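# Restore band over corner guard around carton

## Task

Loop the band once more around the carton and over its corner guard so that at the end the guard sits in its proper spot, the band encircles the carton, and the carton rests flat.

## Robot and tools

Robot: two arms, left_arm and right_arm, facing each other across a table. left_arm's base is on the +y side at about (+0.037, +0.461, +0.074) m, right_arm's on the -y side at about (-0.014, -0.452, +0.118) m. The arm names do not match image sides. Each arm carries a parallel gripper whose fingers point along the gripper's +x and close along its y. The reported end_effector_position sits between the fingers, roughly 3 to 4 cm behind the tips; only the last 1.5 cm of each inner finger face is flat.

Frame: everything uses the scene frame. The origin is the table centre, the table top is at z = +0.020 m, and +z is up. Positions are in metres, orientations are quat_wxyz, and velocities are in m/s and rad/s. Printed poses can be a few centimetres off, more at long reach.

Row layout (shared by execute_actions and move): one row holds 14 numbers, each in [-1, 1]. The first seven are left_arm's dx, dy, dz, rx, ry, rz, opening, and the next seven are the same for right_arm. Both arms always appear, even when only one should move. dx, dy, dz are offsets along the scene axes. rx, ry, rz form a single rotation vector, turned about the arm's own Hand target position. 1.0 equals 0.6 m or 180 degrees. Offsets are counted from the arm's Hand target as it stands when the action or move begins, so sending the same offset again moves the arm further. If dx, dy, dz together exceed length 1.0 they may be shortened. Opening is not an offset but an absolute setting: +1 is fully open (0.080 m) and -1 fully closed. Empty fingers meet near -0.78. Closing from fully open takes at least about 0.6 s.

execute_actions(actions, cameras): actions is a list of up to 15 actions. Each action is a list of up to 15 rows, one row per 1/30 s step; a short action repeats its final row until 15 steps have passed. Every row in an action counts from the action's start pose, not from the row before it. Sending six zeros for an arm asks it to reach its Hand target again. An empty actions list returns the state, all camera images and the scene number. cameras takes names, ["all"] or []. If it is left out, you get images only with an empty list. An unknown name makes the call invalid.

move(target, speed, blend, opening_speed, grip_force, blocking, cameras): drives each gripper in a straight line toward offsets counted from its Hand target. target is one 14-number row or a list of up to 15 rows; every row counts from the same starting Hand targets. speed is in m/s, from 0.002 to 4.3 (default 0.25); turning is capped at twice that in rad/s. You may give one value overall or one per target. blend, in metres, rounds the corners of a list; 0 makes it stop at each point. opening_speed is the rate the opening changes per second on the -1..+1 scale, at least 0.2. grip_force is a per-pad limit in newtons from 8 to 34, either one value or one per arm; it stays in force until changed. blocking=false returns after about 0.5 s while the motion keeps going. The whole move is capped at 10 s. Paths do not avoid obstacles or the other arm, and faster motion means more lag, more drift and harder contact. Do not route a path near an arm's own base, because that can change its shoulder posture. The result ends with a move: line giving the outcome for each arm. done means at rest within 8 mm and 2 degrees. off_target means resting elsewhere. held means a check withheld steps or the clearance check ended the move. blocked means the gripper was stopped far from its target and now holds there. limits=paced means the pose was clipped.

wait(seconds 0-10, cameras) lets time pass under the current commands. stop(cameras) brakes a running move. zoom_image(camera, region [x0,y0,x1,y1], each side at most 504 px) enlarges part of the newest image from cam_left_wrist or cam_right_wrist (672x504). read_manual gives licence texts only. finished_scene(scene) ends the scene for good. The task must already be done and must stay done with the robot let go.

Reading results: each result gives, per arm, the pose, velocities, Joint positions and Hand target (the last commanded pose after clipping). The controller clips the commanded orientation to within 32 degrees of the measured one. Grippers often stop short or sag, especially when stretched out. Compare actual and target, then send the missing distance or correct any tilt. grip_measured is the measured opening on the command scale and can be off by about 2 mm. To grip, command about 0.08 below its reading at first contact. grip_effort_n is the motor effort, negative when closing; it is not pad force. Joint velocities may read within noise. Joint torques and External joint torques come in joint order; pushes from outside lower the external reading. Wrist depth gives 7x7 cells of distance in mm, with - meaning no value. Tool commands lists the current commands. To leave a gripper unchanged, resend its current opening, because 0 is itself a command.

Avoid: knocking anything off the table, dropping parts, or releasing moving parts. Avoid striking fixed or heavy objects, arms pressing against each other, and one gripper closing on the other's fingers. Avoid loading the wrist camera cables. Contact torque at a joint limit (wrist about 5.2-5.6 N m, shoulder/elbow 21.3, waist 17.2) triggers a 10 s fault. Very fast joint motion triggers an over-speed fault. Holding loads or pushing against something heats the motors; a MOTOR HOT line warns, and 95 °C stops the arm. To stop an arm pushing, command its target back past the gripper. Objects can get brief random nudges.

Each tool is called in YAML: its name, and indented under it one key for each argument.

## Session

execute_actions:
  actions: []

Scene clock: 0.00 s.
left_arm: end_effector_position=(+0.1869, +0.3360, +0.3095) grip_measured=+1.000 grip_effort_n=n/a end_effector_quat_wxyz=(+0.901, -0.114, +0.188, -0.375) | right_arm: end_effector_position=(-0.2709, -0.2284, +0.1384) grip_measured=+1.000 grip_effort_n=n/a end_effector_quat_wxyz=(+0.699, -0.374, +0.408, +0.453)
Joint positions: left_arm=[1.247 0.283 0.521 -0.531 0.499 -0.223 0.08] | right_arm=[1.024 1.982 1.244 -0.893 0.427 1.34 0.08]
Joint velocities: within noise
Joint torques (N m): no reading
External joint torques (N m): no reading
Heat: left arm: hottest elbow 36 °C (+0.0 °C/min); right arm: hottest wrist yaw 38 °C (+0.0 °C/min).
Wrist depth (mm): cam_left_wrist=[835 - - 1175 - 1716 2040 / 894 1103 1120 1471 1730 - 2079 / - 1169 - 1848 - 1966 1880 / 1343 1423 1787 2079 2376 795 2059 / 1351 1377 1567 497 552 101 425 / - 76 372 415 481 - - / - - 332 346 373 406 -] | cam_right_wrist=[174 179 186 194 202 193 160 / 173 177 185 192 201 209 220 / 172 176 180 191 199 209 218 / 170 175 183 190 198 207 216 / 170 173 180 189 196 203 216 / - - 180 187 194 189 85 / - 66 179 186 193 - 82]
Hand target: left_arm +0.1866, +0.3360, +0.3110; +0.901, -0.114, +0.186, -0.375 | right_arm -0.2711, -0.2281, +0.1389; +0.699, -0.373, +0.408, +0.454
Tool commands: left_gripper/opening=+1.0 right_gripper/opening=+1.0
camera_calibration:
cam_left_wrist: T_world_to_cam=[[-0.62343, -0.720933, 0.30264, 0.272791], [-0.605668, 0.200498, -0.770043, 0.315219], [0.49447, -0.663368, -0.561643, 0.377241], [0, 0, 0, 1]] pos_world=[0.17445, 0.383712, 0.372049]
cam_right_wrist: T_world_to_cam=[[0.940801, -0.305553, 0.146731, 0.177597], [-0.299281, -0.952041, -0.0636229, -0.257154], [0.159135, 0.0159426, -0.987128, 0.260297], [0, 0, 0, 1]] pos_world=[-0.285467, -0.194706, 0.214526]

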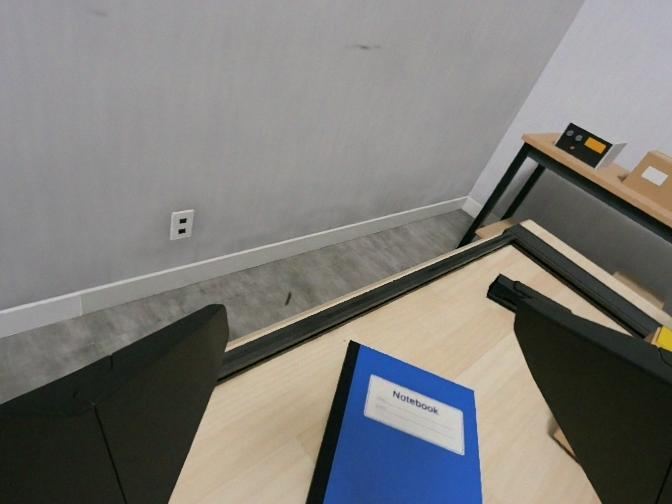

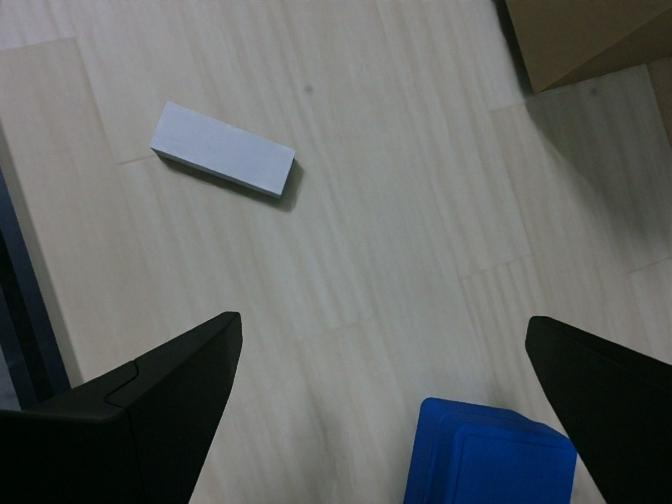

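move:
  target:
    - [-0.311,-0.36,0.198,0.2265,-0.0243,-0.288,1, 0.05,-0.1,0.3,0.03,0.01,0.03,1]
    - [-0.311,-0.36,0.198,0.2265,-0.0243,-0.288,1, 0.485,-0.07,0.402,0.099,0.032,0.106,1]
  blend: 0.05
  cameras: ["all"]

zoom_image:
  camera: "cam_left_wrist"
  region: [220, 60, 560, 290]

zoom_image:
  camera: "cam_right_wrist"
  region: [120, 60, 480, 300]

Scene clock: 4.90 s.
left_arm: end_effector_position=(+0.0018, +0.1218, +0.4284) grip_measured=+1.000 grip_effort_n=-0.2 end_effector_quat_wxyz=(+0.642, +0.299, +0.301, -0.638) | right_arm: end_effector_position=(+0.0199, -0.2709, +0.3757) grip_measured=+1.000 grip_effort_n=1.2 end_effector_quat_wxyz=(+0.642, -0.303, +0.303, +0.636)
Joint positions: left_arm=[-0.15 1.51 1.934 -1.305 -0.096 -0.117 0.08] | right_arm=[-0.378 0.805 1.128 -1.24 -0.22 -0.281 0.08]
Joint torques (N m): left_arm=[-0.35 -4.12 6.25 1.18 0.01 0.25] | right_arm=[-0.35 -0.6 6.58 1.09 -0.32 -0.04]
External joint torques (N m): left_arm=[-0.38 0.88 0.81 -0.13 0.06 0.25] | right_arm=[-0.34 -0.16 0.84 -0.19 -0.2 -0.04]
Heat: left arm: hottest elbow 37 °C (+0.0 °C/min); right arm: hottest wrist yaw 38 °C (+0.0 °C/min).
Wrist depth (mm): cam_left_wrist=[1651 630 620 613 601 591 1602 / 1614 602 596 568 401 560 566 / 1491 552 542 383 379 525 529 / 1451 524 516 502 494 501 493 / 1413 505 487 484 483 101 468 / - 76 472 461 450 - - / - - 433 439 432 430 -] | cam_right_wrist=[1596 569 572 566 600 582 1489 / 536 535 353 527 508 - 522 / 494 491 334 332 333 488 495 / 468 461 339 341 379 460 462 / 438 440 435 435 433 438 431 / - - 409 414 412 98 85 / - 66 392 391 392 387 82]
Hand target: left_arm +0.0002, +0.1200, +0.4298; +0.640, +0.301, +0.298, -0.641 | right_arm +0.0198, -0.2701, +0.3801; +0.642, -0.300, +0.300, +0.638
Off the commanded pose: left_arm 0.003 m, 1 deg | right_arm 0.004 m, 1 deg.
move: done
camera_calibration:
cam_left_wrist: T_world_to_cam=[[-0.998641, -0.000243289, -0.0521111, 0.0318678], [0.0174571, 0.940648, -0.338934, 0.0616644], [0.0491007, -0.339383, -0.939366, 0.516621], [0, 0, 0, 1]] pos_world=[0.00538158, 0.117336, 0.507857]
cam_right_wrist: T_world_to_cam=[[0.999997, -0.00131858, -0.00205111, -0.00654431], [-0.00193595, -0.940757, -0.339076, -0.0948648], [-0.0014825, 0.339079, -0.940757, 0.52228], [0, 0, 0, 1]] pos_world=[0.00713491, -0.266348, 0.459159]

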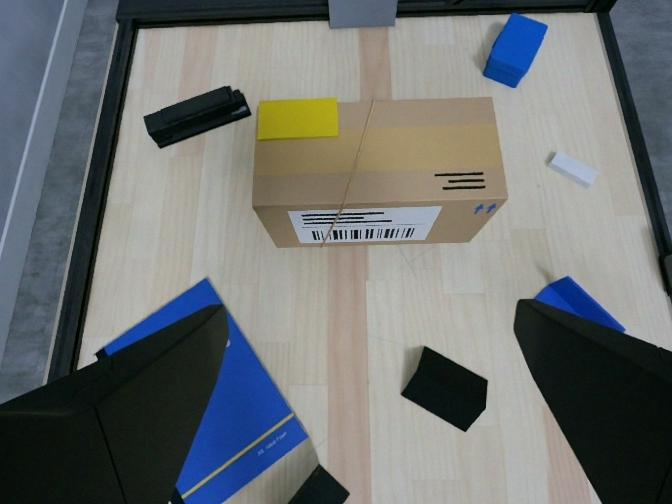

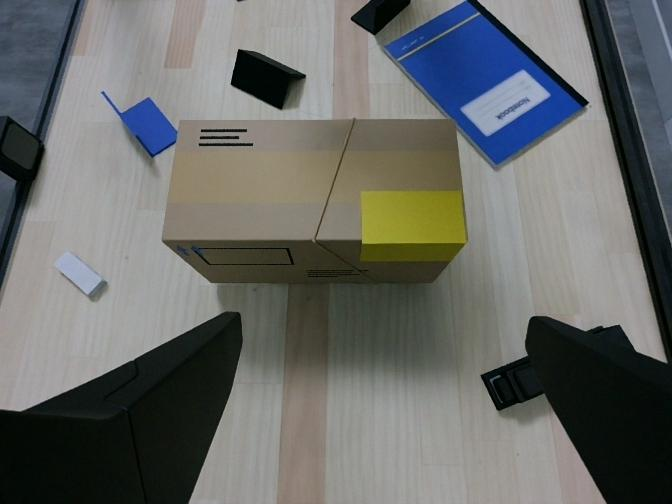

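Scaled by 1.482 from the camera's 672x504 image, which has a finer 960x720 frame.

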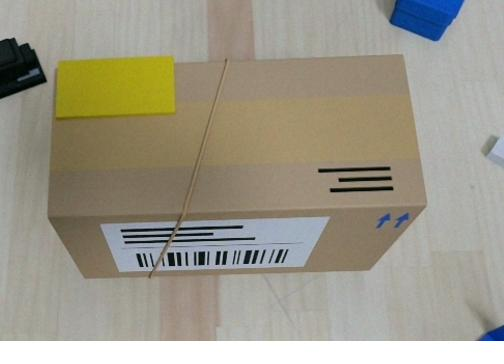

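Scaled by 1.400 from the camera's 672x504 image, which has a finer 960x720 frame.

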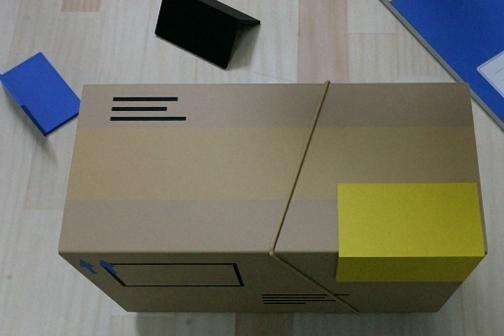

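move:
  target: [0,0,0,0,0,0,1, -0.0497,0.198,-0.244,-0.139,0,0,-0.18]
  cameras: ["cam_right_wrist"]

Scene clock: 7.00 s.
left_arm: end_effector_position=(+0.0018, +0.1218, +0.4284) grip_measured=+1.000 grip_effort_n=-0.2 end_effector_quat_wxyz=(+0.642, +0.299, +0.301, -0.638) | right_arm: end_effector_position=(-0.0097, -0.1558, +0.2322) grip_measured=-0.178 grip_effort_n=-12.8 end_effector_quat_wxyz=(+0.560, -0.433, +0.434, +0.558)
Joint positions: left_arm=[-0.15 1.51 1.934 -1.305 -0.096 -0.117 0.08] | right_arm=[-0.03 1.467 1.067 -0.92 -0.002 -0.011 0.027]
Joint torques (N m): left_arm=[-0.35 -4.11 6.22 1.19 0.01 0.25] | right_arm=[0.24 -4.43 6.7 0.91 0.12 0.11]
External joint torques (N m): left_arm=[-0.31 0.77 0.87 -0.11 0.05 0.24] | right_arm=[0.21 0.82 0.64 0.15 0.14 0.11]
Heat: left arm: hottest elbow 37 °C (+8.6 °C/min); right arm: hottest wrist yaw 38 °C (+0.0 °C/min).
Wrist depth (mm): cam_left_wrist=[1744 632 616 303 592 287 1626 / 1578 597 586 589 402 562 545 / 1502 553 541 383 379 525 526 / 1442 521 516 502 496 504 499 / 1360 502 483 486 483 101 468 / - 76 449 460 458 - - / - - 432 439 432 427 -] | cam_right_wrist=[132 132 131 131 130 130 129 / 135 135 133 133 133 132 132 / 137 137 137 136 135 134 133 / 140 140 139 138 138 134 135 / 292 292 142 141 139 286 137 / 299 297 - 293 98 - 281 / - - - 300 300 74 -]
Hand target: left_arm +0.0002, +0.1200, +0.4298; +0.640, +0.301, +0.298, -0.641 | right_arm -0.0100, -0.1513, +0.2338; +0.562, -0.432, +0.431, +0.558
Off the commanded pose: left_arm 0.003 m, 1 deg | right_arm 0.005 m, 0 deg.
move: done
camera_calibration:
cam_right_wrist: T_world_to_cam=[[0.999983, 0.000652432, -0.00586319, 0.0240504], [0.00116291, -0.996165, 0.0874881, -0.142933], [-0.00578362, -0.0874934, -0.996148, 0.294531], [0, 0, 0, 1]] pos_world=[-0.0221803, -0.116631, 0.306042]
Images, in order (width x height): cam_right_wrist 672x504.

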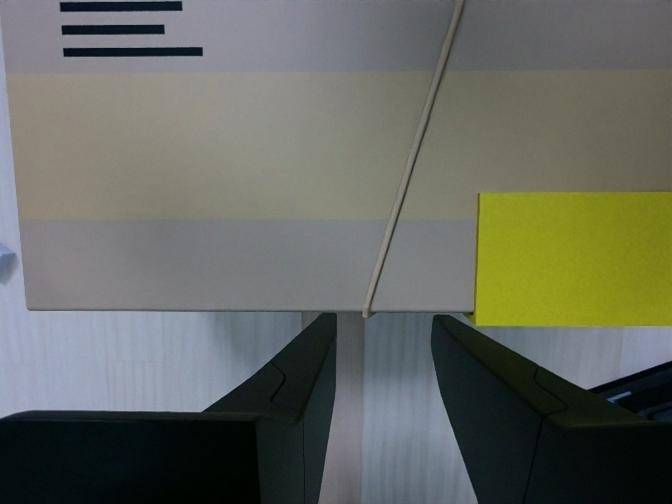

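move:
  target:
    - [0,0,0,0,0,0,1, -0.0018,0.0,-0.035,0,0,0,-0.18]
    - [0,0,0,0,0,0,1, -0.0018,0.0,-0.0545,0,0,0,-0.18]
  speed: [0.1,0.04]
  blend: [0.005,0]
  cameras: ["cam_right_wrist"]

Scene clock: 8.13 s.
left_arm: end_effector_position=(+0.0018, +0.1218, +0.4284) grip_measured=+1.000 grip_effort_n=-0.2 end_effector_quat_wxyz=(+0.642, +0.299, +0.301, -0.638) | right_arm: end_effector_position=(-0.0107, -0.1488, +0.2072) grip_measured=-0.178 grip_effort_n=-12.8 end_effector_quat_wxyz=(+0.565, -0.426, +0.427, +0.563)
Joint positions: left_arm=[-0.15 1.51 1.934 -1.305 -0.096 -0.117 0.08] | right_arm=[-0.026 1.496 0.986 -0.785 -0.001 -0.007 0.027]
Joint torques (N m): left_arm=[-0.35 -4.11 6.25 1.18 0.01 0.26] | right_arm=[0.26 -4.55 4.07 0.99 0.13 0.1]
External joint torques (N m): left_arm=[-0.35 0.96 0.78 -0.13 0.06 0.26] | right_arm=[0.22 0.83 -1.91 0.2 0.14 0.1]
Heat: left arm: hottest elbow 37 °C (+7.4 °C/min); right arm: hottest wrist yaw 38 °C (+0.0 °C/min).
Wrist depth (mm): cam_left_wrist=[1590 651 609 312 260 562 1614 / 1638 611 594 403 396 547 578 / 1523 553 539 383 382 519 521 / 1404 525 514 499 496 499 498 / 1343 502 487 482 482 101 467 / - 76 450 460 447 - - / - 87 440 438 433 428 -] | cam_right_wrist=[110 110 109 109 109 108 108 / 112 112 111 111 110 110 109 / 113 113 113 112 112 111 111 / 115 115 114 114 114 113 - / - 117 116 115 115 114 111 / 269 268 - 265 98 - 263 / - - - 271 269 74 -]
Hand target: left_arm +0.0002, +0.1200, +0.4298; +0.640, +0.301, +0.298, -0.641 | right_arm -0.0111, -0.1513, +0.2010; +0.562, -0.432, +0.431, +0.558
Off the commanded pose: left_arm 0.003 m, 1 deg | right_arm 0.007 m, 1 deg.
move: done
camera_calibration:
cam_right_wrist: T_world_to_cam=[[0.999985, 0.000616482, -0.00553303, 0.0248081], [0.000962678, -0.998027, 0.062786, -0.129006], [-0.0054834, -0.0627903, -0.998012, 0.274339], [0, 0, 0, 1]] pos_world=[-0.0231792, -0.11154, 0.28203]
Images, in order (width x height): cam_right_wrist 672x504.

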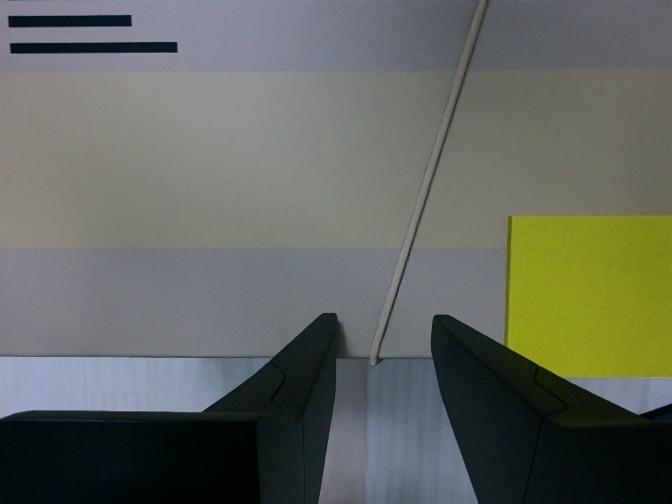

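move:
  target: [0,0,0,0,0,0,1, 0.0005,0.0,-0.0125,0,0,0,-0.18]
  speed: 0.04
  cameras: ["cam_right_wrist"]

Scene clock: 9.00 s.
left_arm: end_effector_position=(+0.0018, +0.1218, +0.4284) grip_measured=+1.000 grip_effort_n=-0.2 end_effector_quat_wxyz=(+0.642, +0.299, +0.301, -0.638) | right_arm: end_effector_position=(-0.0107, -0.1489, +0.2033) grip_measured=-0.178 grip_effort_n=-12.8 end_effector_quat_wxyz=(+0.566, -0.425, +0.426, +0.564)
Joint positions: left_arm=[-0.15 1.51 1.934 -1.305 -0.096 -0.117 0.08] | right_arm=[-0.026 1.497 0.971 -0.765 -0.001 -0.007 0.027]
Joint torques (N m): left_arm=[-0.34 -4.12 6.23 1.18 0 0.25] | right_arm=[0.15 -3.84 3.34 1.7 0.11 0.07]
External joint torques (N m): left_arm=[-0.34 0.88 0.77 -0.15 0.05 0.25] | right_arm=[0.14 1.53 -2.57 0.92 0.12 0.07]
Heat: left arm: hottest elbow 37 °C (+6.7 °C/min); right arm: hottest wrist yaw 38 °C (+0.0 °C/min).
Wrist depth (mm): cam_left_wrist=[1689 632 611 317 260 594 1614 / 1663 604 596 402 398 550 577 / 1512 553 537 384 381 521 517 / 1423 525 517 504 496 501 501 / 1377 499 488 486 482 101 467 / - 76 454 461 447 - - / - - 432 440 432 427 -] | cam_right_wrist=[108 108 108 107 107 106 106 / 110 110 109 109 108 108 107 / 112 111 111 110 110 109 109 / 113 113 112 112 112 111 108 / - 115 114 113 113 110 110 / 266 264 - 263 98 78 259 / - - - 267 265 74 -]
Hand target: left_arm +0.0002, +0.1200, +0.4298; +0.640, +0.301, +0.298, -0.641 | right_arm -0.0108, -0.1512, +0.1936; +0.562, -0.432, +0.431, +0.558
Off the commanded pose: left_arm 0.003 m, 1 deg | right_arm 0.010 m, 1 deg.
move: off_target (right_arm)
camera_calibration:
cam_right_wrist: T_world_to_cam=[[0.999985, 0.00063546, -0.00553089, 0.0247893], [0.000962266, -0.998241, 0.0592868, -0.12811], [-0.00548348, -0.0592912, -0.998226, 0.271077], [0, 0, 0, 1]] pos_world=[-0.0231792, -0.111828, 0.278329]
Images, in order (width x height): cam_right_wrist 672x504.

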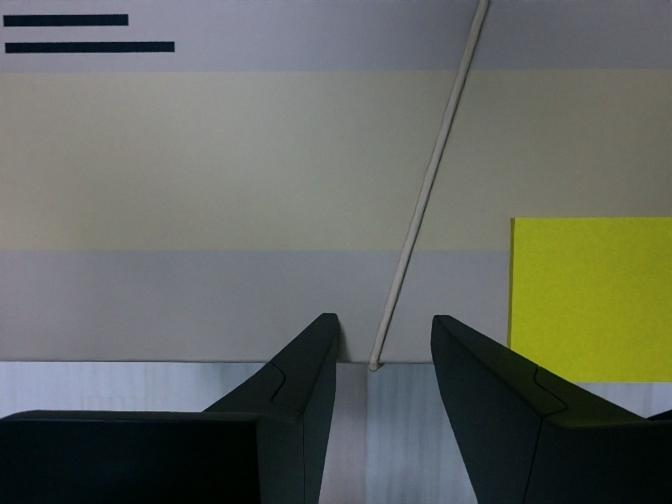

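move:
  target:
    - [0,0,0,0,0,0,1, 0,0,0,0,0,0,-1]
    - [0,0,0,0,0,0,1, 0,-0.006,0.0513,0,0,0,-1]
    - [0,0,0,0,0,0,1, 0,-0.07,0.0863,0,0,0,-1]
    - [0,0,0,0,0,0,1, 0.146,-0.07,0.0863,0,0,0,-1]
  speed: [0.04,0.06,0.07,0.08]
  blend: [0,0.005,0.005,0]
  opening_speed: 1.0
  cameras: ["all"]

zoom_image:
  camera: "cam_left_wrist"
  region: [220, 0, 460, 260]

Scene clock: 13.03 s.
left_arm: end_effector_position=(+0.0018, +0.1218, +0.4284) grip_measured=+1.000 grip_effort_n=-0.2 end_effector_quat_wxyz=(+0.642, +0.299, +0.301, -0.638) | right_arm: end_effector_position=(+0.0727, -0.1929, +0.2421) grip_measured=-0.765 grip_effort_n=-70.0 end_effector_quat_wxyz=(+0.559, -0.432, +0.430, +0.563)
Joint positions: left_arm=[-0.15 1.51 1.934 -1.305 -0.096 -0.117 0.08] | right_arm=[-0.391 1.377 1.03 -0.981 -0.098 -0.37 0.001]
Joint torques (N m): left_arm=[-0.36 -4.12 6.23 1.18 0.01 0.24] | right_arm=[-0.92 -4.61 6.87 -0.25 0.11 -0.06]
External joint torques (N m): left_arm=[-0.31 0.88 0.8 -0.13 0.06 0.24] | right_arm=[-0.91 -0.01 0.81 -0.98 0.19 -0.06]
Heat: left arm: hottest elbow 38 °C (+9.2 °C/min); right arm: hottest wrist yaw 38 °C (+0.0 °C/min).
Wrist depth (mm): cam_left_wrist=[1864 649 607 606 602 578 1578 / 1638 597 596 392 395 560 577 / 1523 557 538 384 380 524 526 / 1423 526 512 502 494 502 498 / 1360 504 486 487 482 110 470 / - 76 451 460 449 - - / - - 440 440 432 427 -] | cam_right_wrist=[145 145 144 142 142 276 274 / 148 147 146 144 143 280 277 / 150 149 148 145 144 286 283 / 301 299 296 294 293 290 287 / 303 301 301 297 293 293 261 / 310 308 306 - 79 260 297 / - - - - - - -]
Hand target: left_arm +0.0002, +0.1200, +0.4298; +0.640, +0.301, +0.298, -0.641 | right_arm +0.0768, -0.1933, +0.2454; +0.562, -0.432, +0.431, +0.558
Off the commanded pose: left_arm 0.003 m, 1 deg | right_arm 0.005 m, 1 deg.
move: done
camera_calibration:
cam_left_wrist: T_world_to_cam=[[-0.998641, -0.000243289, -0.0521111, 0.0318678], [0.0174571, 0.940648, -0.338934, 0.0616644], [0.0491007, -0.339383, -0.939366, 0.516621], [0, 0, 0, 1]] pos_world=[0.00538158, 0.117336, 0.507857]
cam_right_wrist: T_world_to_cam=[[0.999917, 0.010067, -0.00809084, -0.0558936], [0.0106634, -0.996942, 0.0774193, -0.179354], [-0.00728672, -0.0774991, -0.996966, 0.303925], [0, 0, 0, 1]] pos_world=[0.0600161, -0.154689, 0.316436]

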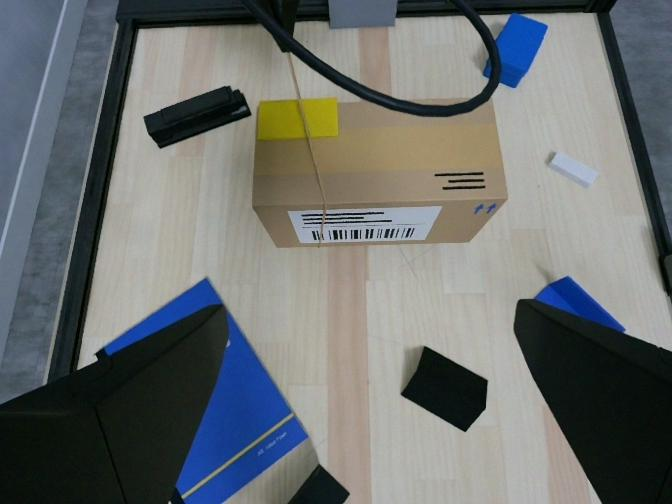

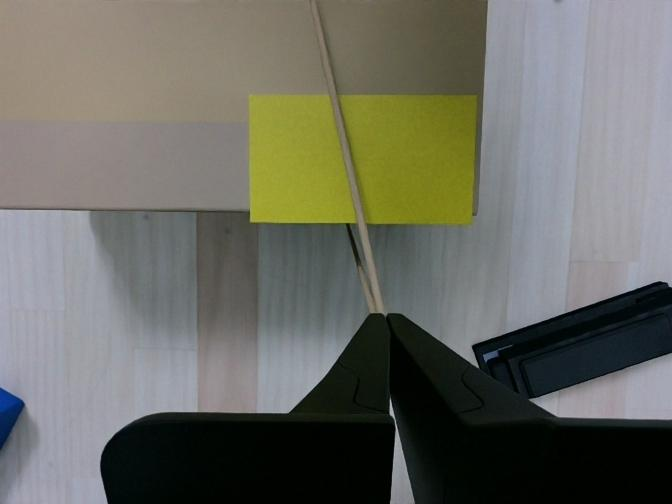

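Scaled by 1.938 from the camera's 672x504 image, which has a finer 960x720 frame.

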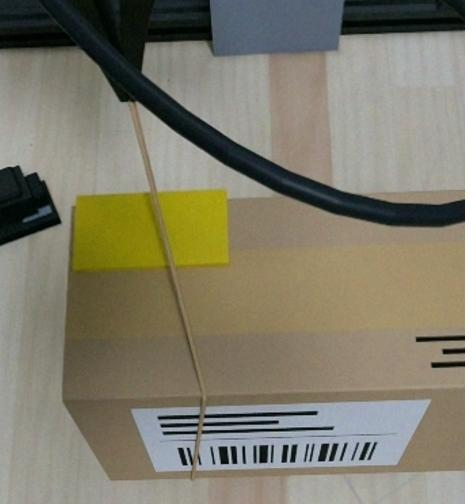

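move:
  target: [0,0,0,0,0,0,1, 0.035,0,0,0,0,0,-1]
  speed: 0.08
  cameras: ["all"]

zoom_image:
  camera: "cam_left_wrist"
  region: [220, 0, 460, 260]

Scene clock: 14.53 s.
left_arm: end_effector_position=(+0.0018, +0.1218, +0.4284) grip_measured=+1.000 grip_effort_n=-0.2 end_effector_quat_wxyz=(+0.642, +0.299, +0.301, -0.638) | right_arm: end_effector_position=(+0.0927, -0.1927, +0.2420) grip_measured=-0.765 grip_effort_n=-70.0 end_effector_quat_wxyz=(+0.558, -0.431, +0.430, +0.564)
Joint positions: left_arm=[-0.15 1.51 1.934 -1.305 -0.096 -0.117 0.08] | right_arm=[-0.469 1.413 1.06 -0.984 -0.119 -0.447 0.001]
Joint torques (N m): left_arm=[-0.34 -4.13 6.22 1.18 0.01 0.25] | right_arm=[-1.08 -4.87 6.94 -0.19 0.17 -0.06]
External joint torques (N m): left_arm=[-0.34 0.86 0.76 -0.15 0.06 0.25] | right_arm=[-1.07 -0.02 0.93 -0.89 0.27 -0.06]
Heat: left arm: hottest elbow 38 °C (+8.3 °C/min); right arm: hottest wrist yaw 38 °C (+0.0 °C/min).
Wrist depth (mm): cam_left_wrist=[1772 630 359 613 599 591 1578 / 1676 599 575 402 397 562 575 / 1461 556 537 384 382 520 531 / 1395 524 514 503 493 503 496 / 1377 503 488 484 485 101 461 / - 76 464 461 450 - - / - - 431 438 432 427 -] | cam_right_wrist=[145 145 143 142 142 275 272 / 148 147 143 142 279 279 276 / 150 149 - 145 284 285 281 / 301 298 297 292 292 288 287 / 306 303 300 297 294 289 256 / 312 309 305 - 79 258 296 / - - - - - - -]
Hand target: left_arm +0.0002, +0.1200, +0.4298; +0.640, +0.301, +0.298, -0.641 | right_arm +0.0978, -0.1932, +0.2454; +0.562, -0.432, +0.431, +0.558
Off the commanded pose: left_arm 0.003 m, 1 deg | right_arm 0.006 m, 1 deg.
move: done
camera_calibration:
cam_left_wrist: T_world_to_cam=[[-0.998641, -0.000243289, -0.0521111, 0.0318678], [0.0174571, 0.940648, -0.338934, 0.0616644], [0.0491007, -0.339383, -0.939366, 0.516621], [0, 0, 0, 1]] pos_world=[0.00538158, 0.117336, 0.507857]
cam_right_wrist: T_world_to_cam=[[0.999872, 0.0119729, -0.0106488, -0.0749803], [0.0127635, -0.996905, 0.0775714, -0.179473], [-0.00968714, -0.0776974, -0.99693, 0.304145], [0, 0, 0, 1]] pos_world=[0.0802077, -0.154389, 0.316335]

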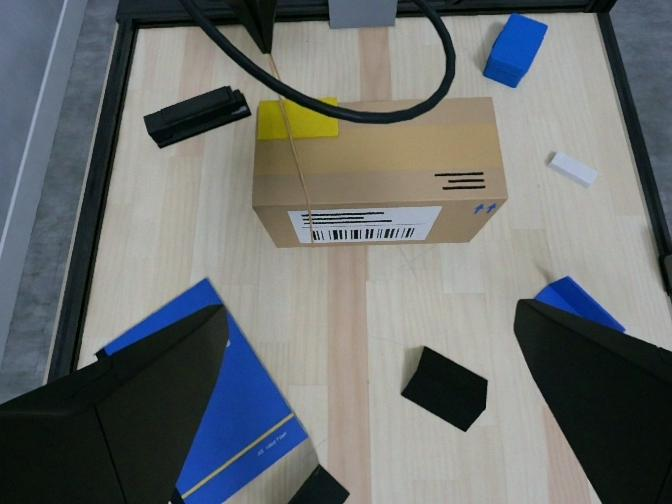

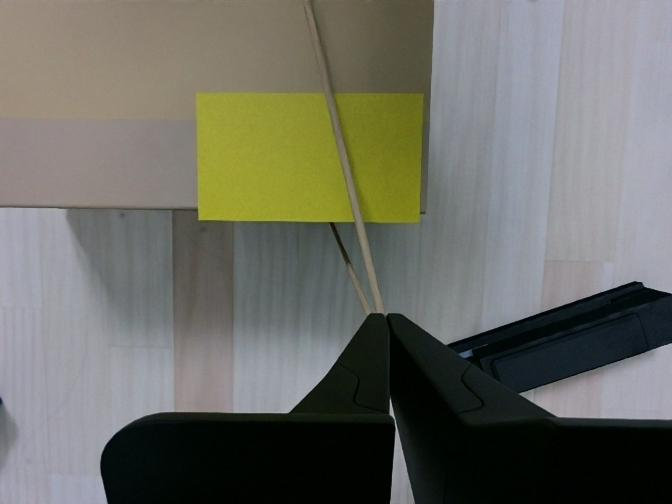

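Scaled by 1.938 from the camera's 672x504 image, which has a finer 960x720 frame.

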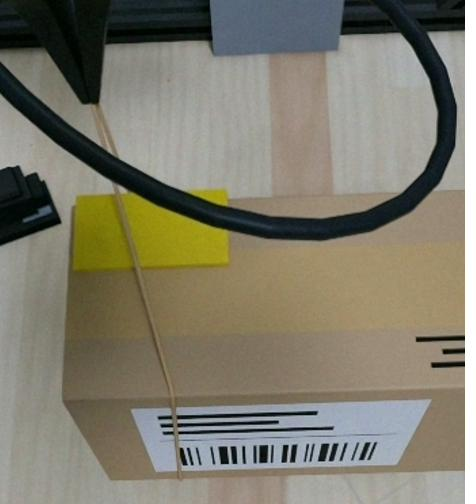

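move:
  target:
    - [0,0,0,0,0,0,1, -0.038,0.01,0,0,0,0,-1]
    - [0,0,0,0,0,0,1, -0.038,0.0738,-0.0557,0,0,0,-1]
    - [0,0,0,0,0,0,1, -0.038,0.0738,-0.0557,0,0,0,-0.3]
    - [0,0,0,0,0,0,1, -0.038,0.0738,0.01,0,0,0,-0.3]
    - [0,0,0,0,0,0,1, -0.08,-0.19,0.13,0,0,0,-0.3]
  speed: [0.08,0.07,0.05,0.08,0.25]
  blend: [0.005,0,0,0.01,0]
  opening_speed: 1.0
  cameras: ["all"]

zoom_image:
  camera: "cam_left_wrist"
  region: [220, 0, 460, 260]

zoom_image:
  camera: "cam_right_wrist"
  region: [200, 0, 500, 260]

Scene clock: 18.90 s.
left_arm: end_effector_position=(+0.0018, +0.1218, +0.4284) grip_measured=+1.000 grip_effort_n=-0.2 end_effector_quat_wxyz=(+0.642, +0.299, +0.301, -0.638) | right_arm: end_effector_position=(+0.0500, -0.3079, +0.3185) grip_measured=-0.302 grip_effort_n=14.7 end_effector_quat_wxyz=(+0.557, -0.436, +0.437, +0.555)
Joint positions: left_arm=[-0.15 1.51 1.934 -1.305 -0.096 -0.117 0.08] | right_arm=[-0.546 0.99 1.111 -1.483 -0.119 -0.514 0.021]
Joint torques (N m): left_arm=[-0.36 -4.12 6.24 1.18 0 0.25] | right_arm=[-0.24 -2.7 6.43 0.42 -0.29 -0.06]
External joint torques (N m): left_arm=[-0.35 0.91 0.78 -0.13 0.05 0.25] | right_arm=[-0.25 -1.26 0.81 -0.24 -0.19 -0.06]
Heat: left arm: hottest elbow 38 °C (+6.3 °C/min); right arm: hottest wrist yaw 38 °C (+0.0 °C/min).
Wrist depth (mm): cam_left_wrist=[1676 627 607 609 609 575 1602 / 1638 609 583 578 401 560 577 / 1502 550 538 384 380 520 530 / 1413 525 514 505 497 501 494 / 1360 502 486 486 481 101 471 / - 76 - 460 446 - - / - - - 437 433 426 -] | cam_right_wrist=[357 267 267 289 318 349 346 / 368 362 364 360 358 356 352 / 372 372 368 366 364 362 358 / - 377 376 376 370 370 367 / 386 386 382 380 373 377 374 / 372 372 - - - - 366 / - - - 393 85 - -]
Hand target: left_arm +0.0002, +0.1200, +0.4298; +0.640, +0.301, +0.298, -0.641 | right_arm +0.0499, -0.3072, +0.3234; +0.562, -0.432, +0.431, +0.558
Off the commanded pose: left_arm 0.003 m, 1 deg | right_arm 0.005 m, 1 deg.
move: done
camera_calibration:
cam_left_wrist: T_world_to_cam=[[-0.998641, -0.000243289, -0.0521111, 0.0318678], [0.0174571, 0.940648, -0.338934, 0.0616644], [0.0491007, -0.339383, -0.939366, 0.516621], [0, 0, 0, 1]] pos_world=[0.00538158, 0.117336, 0.507857]
cam_right_wrist: T_world_to_cam=[[0.999978, -0.000797205, -0.00663646, -0.0352277], [-0.000137028, -0.995098, 0.0988889, -0.305315], [-0.00668277, -0.0988858, -0.995076, 0.363781], [0, 0, 0, 1]] pos_world=[0.0376161, -0.267874, 0.391948]

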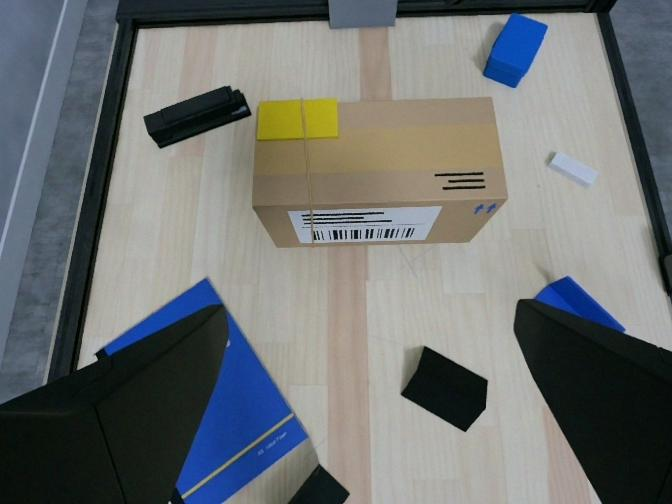

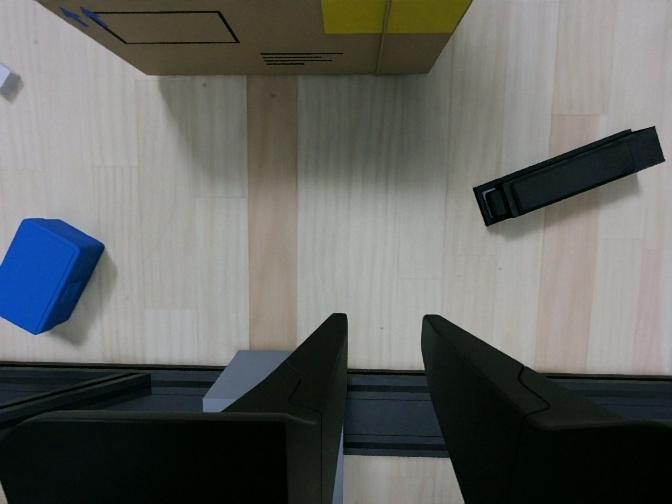

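Scaled by 1.938 from the camera's 672x504 image, which has a finer 960x720 frame.

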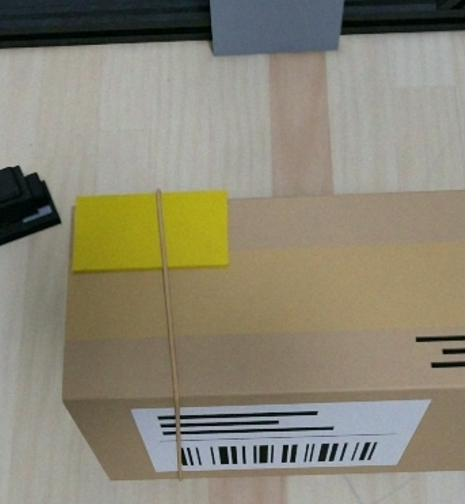

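Scaled by 1.680 from the camera's 672x504 image, which has a finer 960x720 frame.

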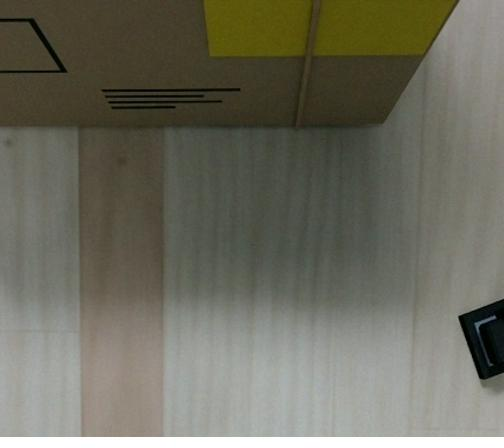

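move:
  target: [0.078,-0.255,-0.343,0.0667,0,0,-0.18, 0,0,0,0,0,0,-0.3]
  cameras: ["cam_left_wrist"]

Scene clock: 20.87 s.
left_arm: end_effector_position=(+0.0462, -0.0298, +0.2236) grip_measured=-0.177 grip_effort_n=-14.7 end_effector_quat_wxyz=(+0.605, +0.366, +0.367, -0.605) | right_arm: end_effector_position=(+0.0500, -0.3079, +0.3185) grip_measured=-0.302 grip_effort_n=14.7 end_effector_quat_wxyz=(+0.557, -0.436, +0.437, +0.555)
Joint positions: left_arm=[0.017 2.034 1.807 -0.862 0.01 0.019 0.027] | right_arm=[-0.546 0.99 1.111 -1.483 -0.119 -0.514 0.021]
Joint torques (N m): left_arm=[0.32 -8.55 6.87 1.17 0.07 0.25] | right_arm=[-0.31 -2.68 6.4 0.42 -0.29 -0.07]
External joint torques (N m): left_arm=[0.33 1.11 0.53 0.11 0.06 0.25] | right_arm=[-0.3 -1.23 0.78 -0.25 -0.19 -0.07]
Heat: left arm: hottest elbow 38 °C (+5.8 °C/min); right arm: hottest wrist yaw 38 °C (+0.0 °C/min).
Wrist depth (mm): cam_left_wrist=[257 284 - 127 127 128 127 / 282 283 129 128 127 127 125 / 280 278 128 126 125 124 124 / 277 273 125 124 124 123 122 / 272 271 124 124 122 261 260 / 269 - - 262 - - 259 / - - - 258 - - -] | cam_right_wrist=[358 267 266 291 321 349 348 / 365 361 362 360 356 353 352 / 372 369 367 366 363 364 353 / - 377 376 374 373 368 368 / 388 385 381 380 377 375 378 / 372 368 - - - - 367 / - - - 395 85 - -]
Hand target: left_arm +0.0468, -0.0330, +0.2241; +0.605, +0.366, +0.363, -0.607 | right_arm +0.0499, -0.3072, +0.3234; +0.562, -0.432, +0.431, +0.558
Off the commanded pose: left_arm 0.003 m, 0 deg | right_arm 0.005 m, 1 deg.
move: done
camera_calibration:
cam_left_wrist: T_world_to_cam=[[-0.998644, 0.0156413, -0.0496523, 0.0654151], [0.0221255, 0.990888, -0.132858, 0.0892623], [0.0471218, -0.133777, -0.989891, 0.288127], [0, 0, 0, 1]] pos_world=[0.0497744, -0.0509275, 0.300321]
Images, in order (width x height): cam_left_wrist 672x504.

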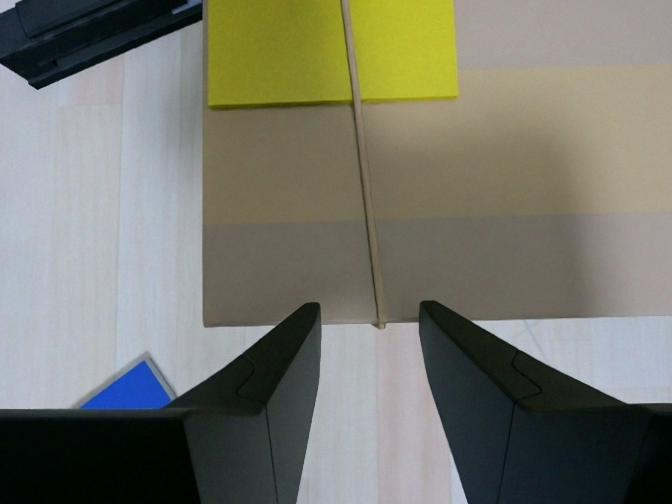

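move:
  target:
    - [-0.0045,-0.0075,-0.012,0,0,0,-0.18, 0,0,0,0,0,0,-0.3]
    - [-0.0045,-0.0075,-0.032,0,0,0,-0.18, 0,0,0,0,0,0,-0.3]
  speed: [0.08,0.04]
  blend: [0.004,0]
  cameras: ["cam_left_wrist"]

Scene clock: 23.43 s.
left_arm: end_effector_position=(+0.0455, -0.0381, +0.2136) grip_measured=-0.177 grip_effort_n=-14.7 end_effector_quat_wxyz=(+0.609, +0.360, +0.359, -0.609) | right_arm: end_effector_position=(+0.0500, -0.3079, +0.3185) grip_measured=-0.302 grip_effort_n=14.7 end_effector_quat_wxyz=(+0.557, -0.436, +0.437, +0.555)
Joint positions: left_arm=[0.016 2.051 1.782 -0.798 0.01 0.019 0.027] | right_arm=[-0.546 0.99 1.111 -1.483 -0.119 -0.514 0.021]
Joint torques (N m): left_arm=[-0.31 -8.42 4.79 1.33 -0.03 0.05] | right_arm=[-0.29 -2.68 6.39 0.42 -0.29 -0.07]
External joint torques (N m): left_arm=[-0.38 1.45 -1.59 0.24 -0.03 0.05] | right_arm=[-0.3 -1.22 0.7 -0.28 -0.19 -0.07]
Heat: left arm: hottest elbow 39 °C (+7.7 °C/min); right arm: hottest wrist yaw 38 °C (+0.0 °C/min).
Wrist depth (mm): cam_left_wrist=[- 264 120 119 118 120 119 / 277 275 120 118 117 117 117 / 272 270 118 117 117 115 114 / 268 266 116 115 114 113 113 / 262 261 114 113 112 112 111 / 258 - - 251 88 - 246 / - - - 247 - - -] | cam_right_wrist=[357 266 267 290 321 347 348 / 365 364 361 361 357 357 354 / 371 369 368 363 364 362 360 / - 377 376 375 372 369 365 / 386 384 382 378 376 375 375 / 373 369 - 367 - - 364 / - - - 395 85 - -]
Hand target: left_arm +0.0442, -0.0375, +0.2049; +0.605, +0.366, +0.363, -0.607 | right_arm +0.0499, -0.3072, +0.3234; +0.562, -0.432, +0.431, +0.558
Off the commanded pose: left_arm 0.009 m, 1 deg | right_arm 0.005 m, 1 deg.
move: off_target (left_arm)
camera_calibration:
cam_left_wrist: T_world_to_cam=[[-0.99859, 0.0164548, -0.0504761, 0.0645269], [0.0241304, 0.987549, -0.155448, 0.100731], [0.0472898, -0.156447, -0.986554, 0.275513], [0, 0, 0, 1]] pos_world=[0.0489763, -0.0574349, 0.290724]
Images, in order (width x height): cam_left_wrist 672x504.

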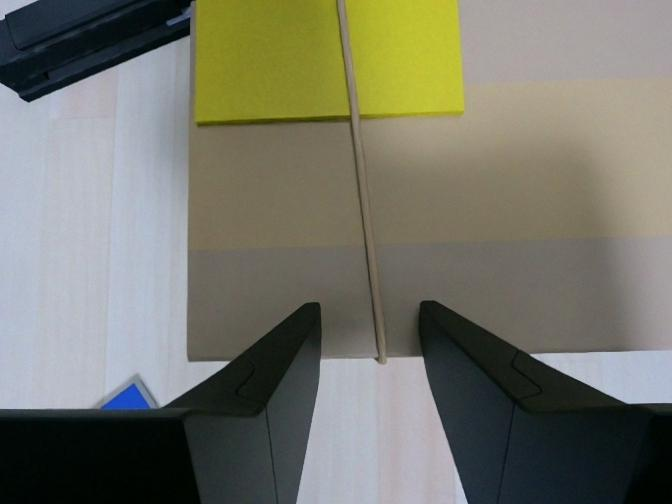

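move:
  target:
    - [0,0,-0.004,0,0,0,-1, 0,0,0,0,0,0,-0.3]
    - [0,0.018,0.045,0,0,0,-1, 0,0,0,0,0,0,-0.3]
    - [0.045,0.018,0.045,0,0,0,-1, 0,0,0,0,0,0,-0.3]
  speed: [0.04,0.06,0.06]
  blend: [0,0.005,0]
  opening_speed: 1.0
  cameras: ["all"]

zoom_image:
  camera: "cam_right_wrist"
  region: [250, 0, 500, 140]

Scene clock: 28.03 s.
left_arm: end_effector_position=(+0.0689, -0.0259, +0.2159) grip_measured=-0.772 grip_effort_n=-28.6 end_effector_quat_wxyz=(+0.598, +0.373, +0.376, -0.601) | right_arm: end_effector_position=(+0.0500, -0.3079, +0.3185) grip_measured=-0.302 grip_effort_n=14.7 end_effector_quat_wxyz=(+0.557, -0.436, +0.437, +0.555)
Joint positions: left_arm=[0.073 2.045 1.803 -0.876 0.04 0.07 0] | right_arm=[-0.546 0.99 1.111 -1.483 -0.119 -0.514 0.021]
Joint torques (N m): left_arm=[0.35 -11.66 7.27 0.51 -0.01 0.26] | right_arm=[-0.31 -2.69 6.41 0.42 -0.3 -0.06]
External joint torques (N m): left_arm=[0.36 -1.9 0.96 -0.52 -0.04 0.26] | right_arm=[-0.31 -1.24 0.76 -0.24 -0.2 -0.06]
Heat: left arm: hottest elbow 39 °C (+6.4 °C/min); right arm: hottest wrist yaw 38 °C (+0.0 °C/min).
Wrist depth (mm): cam_left_wrist=[- 270 270 115 115 116 116 / 269 268 267 117 116 116 115 / 267 265 263 116 116 115 114 / 264 263 261 115 115 114 114 / 262 261 258 101 256 255 253 / 260 260 - - - 253 252 / - - - - - - -] | cam_right_wrist=[360 267 267 267 317 349 347 / 365 361 362 357 357 355 353 / 370 370 367 365 364 357 358 / - 375 376 373 373 369 367 / 387 383 383 377 376 377 373 / 373 373 - - - - 377 / - - - 395 85 - -]
Hand target: left_arm +0.0710, -0.0267, +0.2319; +0.605, +0.366, +0.363, -0.607 | right_arm +0.0499, -0.3072, +0.3234; +0.562, -0.432, +0.431, +0.558
Off the commanded pose: left_arm 0.016 m, 2 deg | right_arm 0.005 m, 1 deg.
move: off_target (left_arm)
camera_calibration:
cam_left_wrist: T_world_to_cam=[[-0.998814, 0.0202366, -0.0442898, 0.0865914], [0.0248416, 0.994053, -0.106026, 0.0779519], [0.0418808, -0.107001, -0.993377, 0.281796], [0, 0, 0, 1]] pos_world=[0.0727504, -0.0490884, 0.292029]
cam_right_wrist: T_world_to_cam=[[0.999979, -0.000379356, -0.00647714, -0.0351791], [0.000263011, -0.995099, 0.0988865, -0.305329], [-0.00648291, -0.0988861, -0.995078, 0.363774], [0, 0, 0, 1]] pos_world=[0.0376169, -0.267873, 0.391948]

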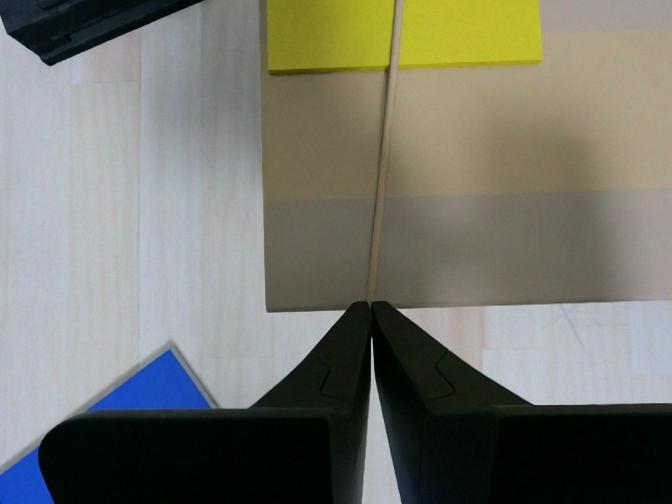

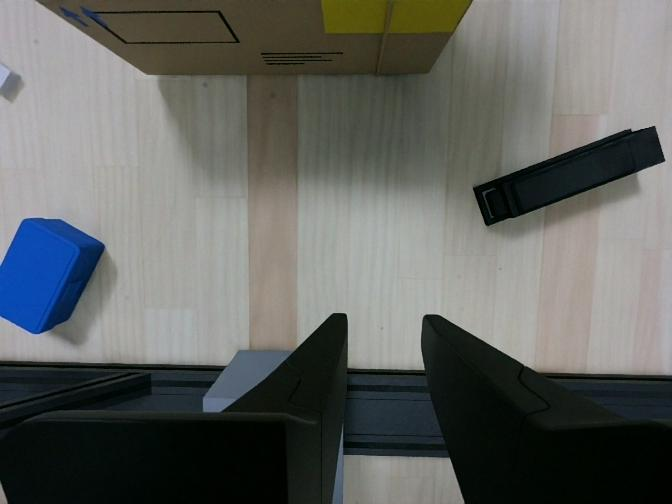

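Scaled by 2.016 from the camera's 672x504 image, which has a finer 960x720 frame.

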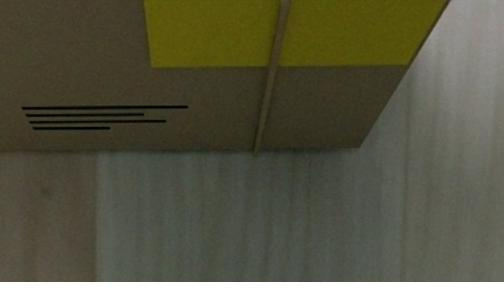

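move:
  target:
    - [-0.0225,0.0,0.0,0,0,0,-1, 0,0,0,0,0,0,-0.3]
    - [-0.0225,-0.0255,-0.033,0,0,0,-1, 0,0,0,0,0,0,-0.3]
    - [-0.0225,-0.0255,-0.033,0,0,0,-0.3, 0,0,0,0,0,0,-0.3]
    - [-0.0225,-0.0255,0.03,0,0,0,-0.3, 0,0,0,0,0,0,-0.3]
    - [0.01,0.15,0.19,0,0,0,-0.3, 0.03,0.12,0.12,0.05,0,0,-0.3]
  speed: [0.06,0.06,0.05,0.08,0.25]
  blend: [0.003,0,0,0.01,0]
  opening_speed: 1.0
  cameras: ["all"]

zoom_image:
  camera: "cam_left_wrist"
  region: [200, 0, 460, 260]

zoom_image:
  camera: "cam_right_wrist"
  region: [250, 0, 500, 260]

Scene clock: 31.87 s.
left_arm: end_effector_position=(+0.0765, +0.0625, +0.3420) grip_measured=-0.303 grip_effort_n=14.2 end_effector_quat_wxyz=(+0.604, +0.367, +0.368, -0.604) | right_arm: end_effector_position=(+0.0686, -0.2376, +0.3927) grip_measured=-0.302 grip_effort_n=14.7 end_effector_quat_wxyz=(+0.595, -0.389, +0.387, +0.587)
Joint positions: left_arm=[0.115 1.758 1.921 -1.26 0.056 0.106 0.021] | right_arm=[-0.497 1.224 1.5 -1.476 -0.176 -0.443 0.021]
Joint torques (N m): left_arm=[0.37 -7.55 6 0.9 0.1 0.25] | right_arm=[0.26 -2.6 6.33 0.7 -0.33 0.1]
External joint torques (N m): left_arm=[0.38 -0.24 0.09 -0.17 0.06 0.25] | right_arm=[0.26 0.31 0.82 -0.21 -0.2 0.1]
Heat: left arm: hottest elbow 40 °C (+7.5 °C/min); right arm: hottest wrist yaw 38 °C (+0.0 °C/min).
Wrist depth (mm): cam_left_wrist=[1335 420 414 406 259 257 255 / 1295 413 413 257 255 253 252 / 1335 407 401 344 301 308 368 / 1360 401 399 397 393 390 389 / 396 396 - 391 388 387 383 / 1236 - - 376 80 - 380 / - - - 377 75 - -] | cam_right_wrist=[467 470 466 467 460 468 1297 / 463 316 314 312 454 455 455 / 459 312 311 309 450 449 453 / 454 455 448 450 445 445 450 / 453 445 448 446 442 436 445 / - 444 - 438 - - 442 / - - - 437 85 - -]
Hand target: left_arm +0.0772, +0.0633, +0.3458; +0.605, +0.366, +0.363, -0.607 | right_arm +0.0679, -0.2352, +0.3954; +0.594, -0.386, +0.386, +0.590
Off the commanded pose: left_arm 0.004 m, 1 deg | right_arm 0.004 m, 1 deg.
move: done
camera_calibration:
cam_left_wrist: T_world_to_cam=[[-0.998673, 0.0163452, -0.0488358, 0.0998315], [0.022514, 0.991445, -0.12857, 0.0112612], [0.0463165, -0.129499, -0.990497, 0.416153], [0, 0, 0, 1]] pos_world=[0.0801707, 0.0410947, 0.418522]
cam_right_wrist: T_world_to_cam=[[0.999993, -0.00326161, 0.00169422, -0.0571324], [-0.00313537, -0.997555, -0.0698154, -0.176832], [0.00191779, 0.0698096, -0.997558, 0.485141], [0, 0, 0, 1]] pos_world=[0.0556472, -0.210454, 0.471708]

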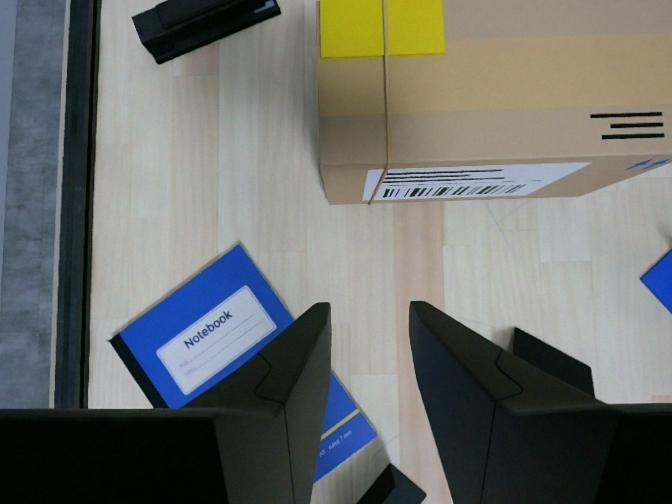

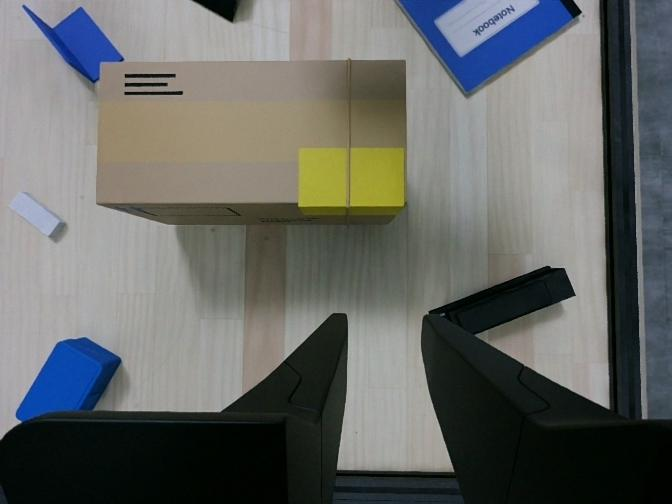

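Scaled by 1.938 from the camera's 672x504 image, which has a finer 960x720 frame.

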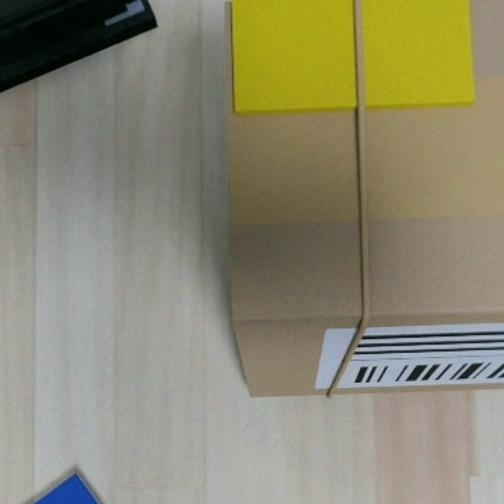

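Scaled by 1.938 from the camera's 672x504 image, which has a finer 960x720 frame.

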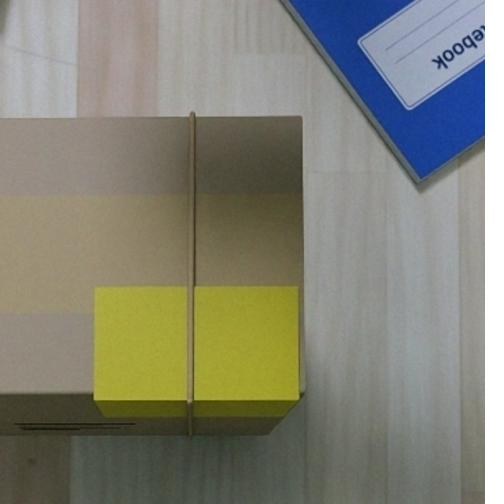

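finished_scene:
  scene: 2

The scene is finished: the task was done.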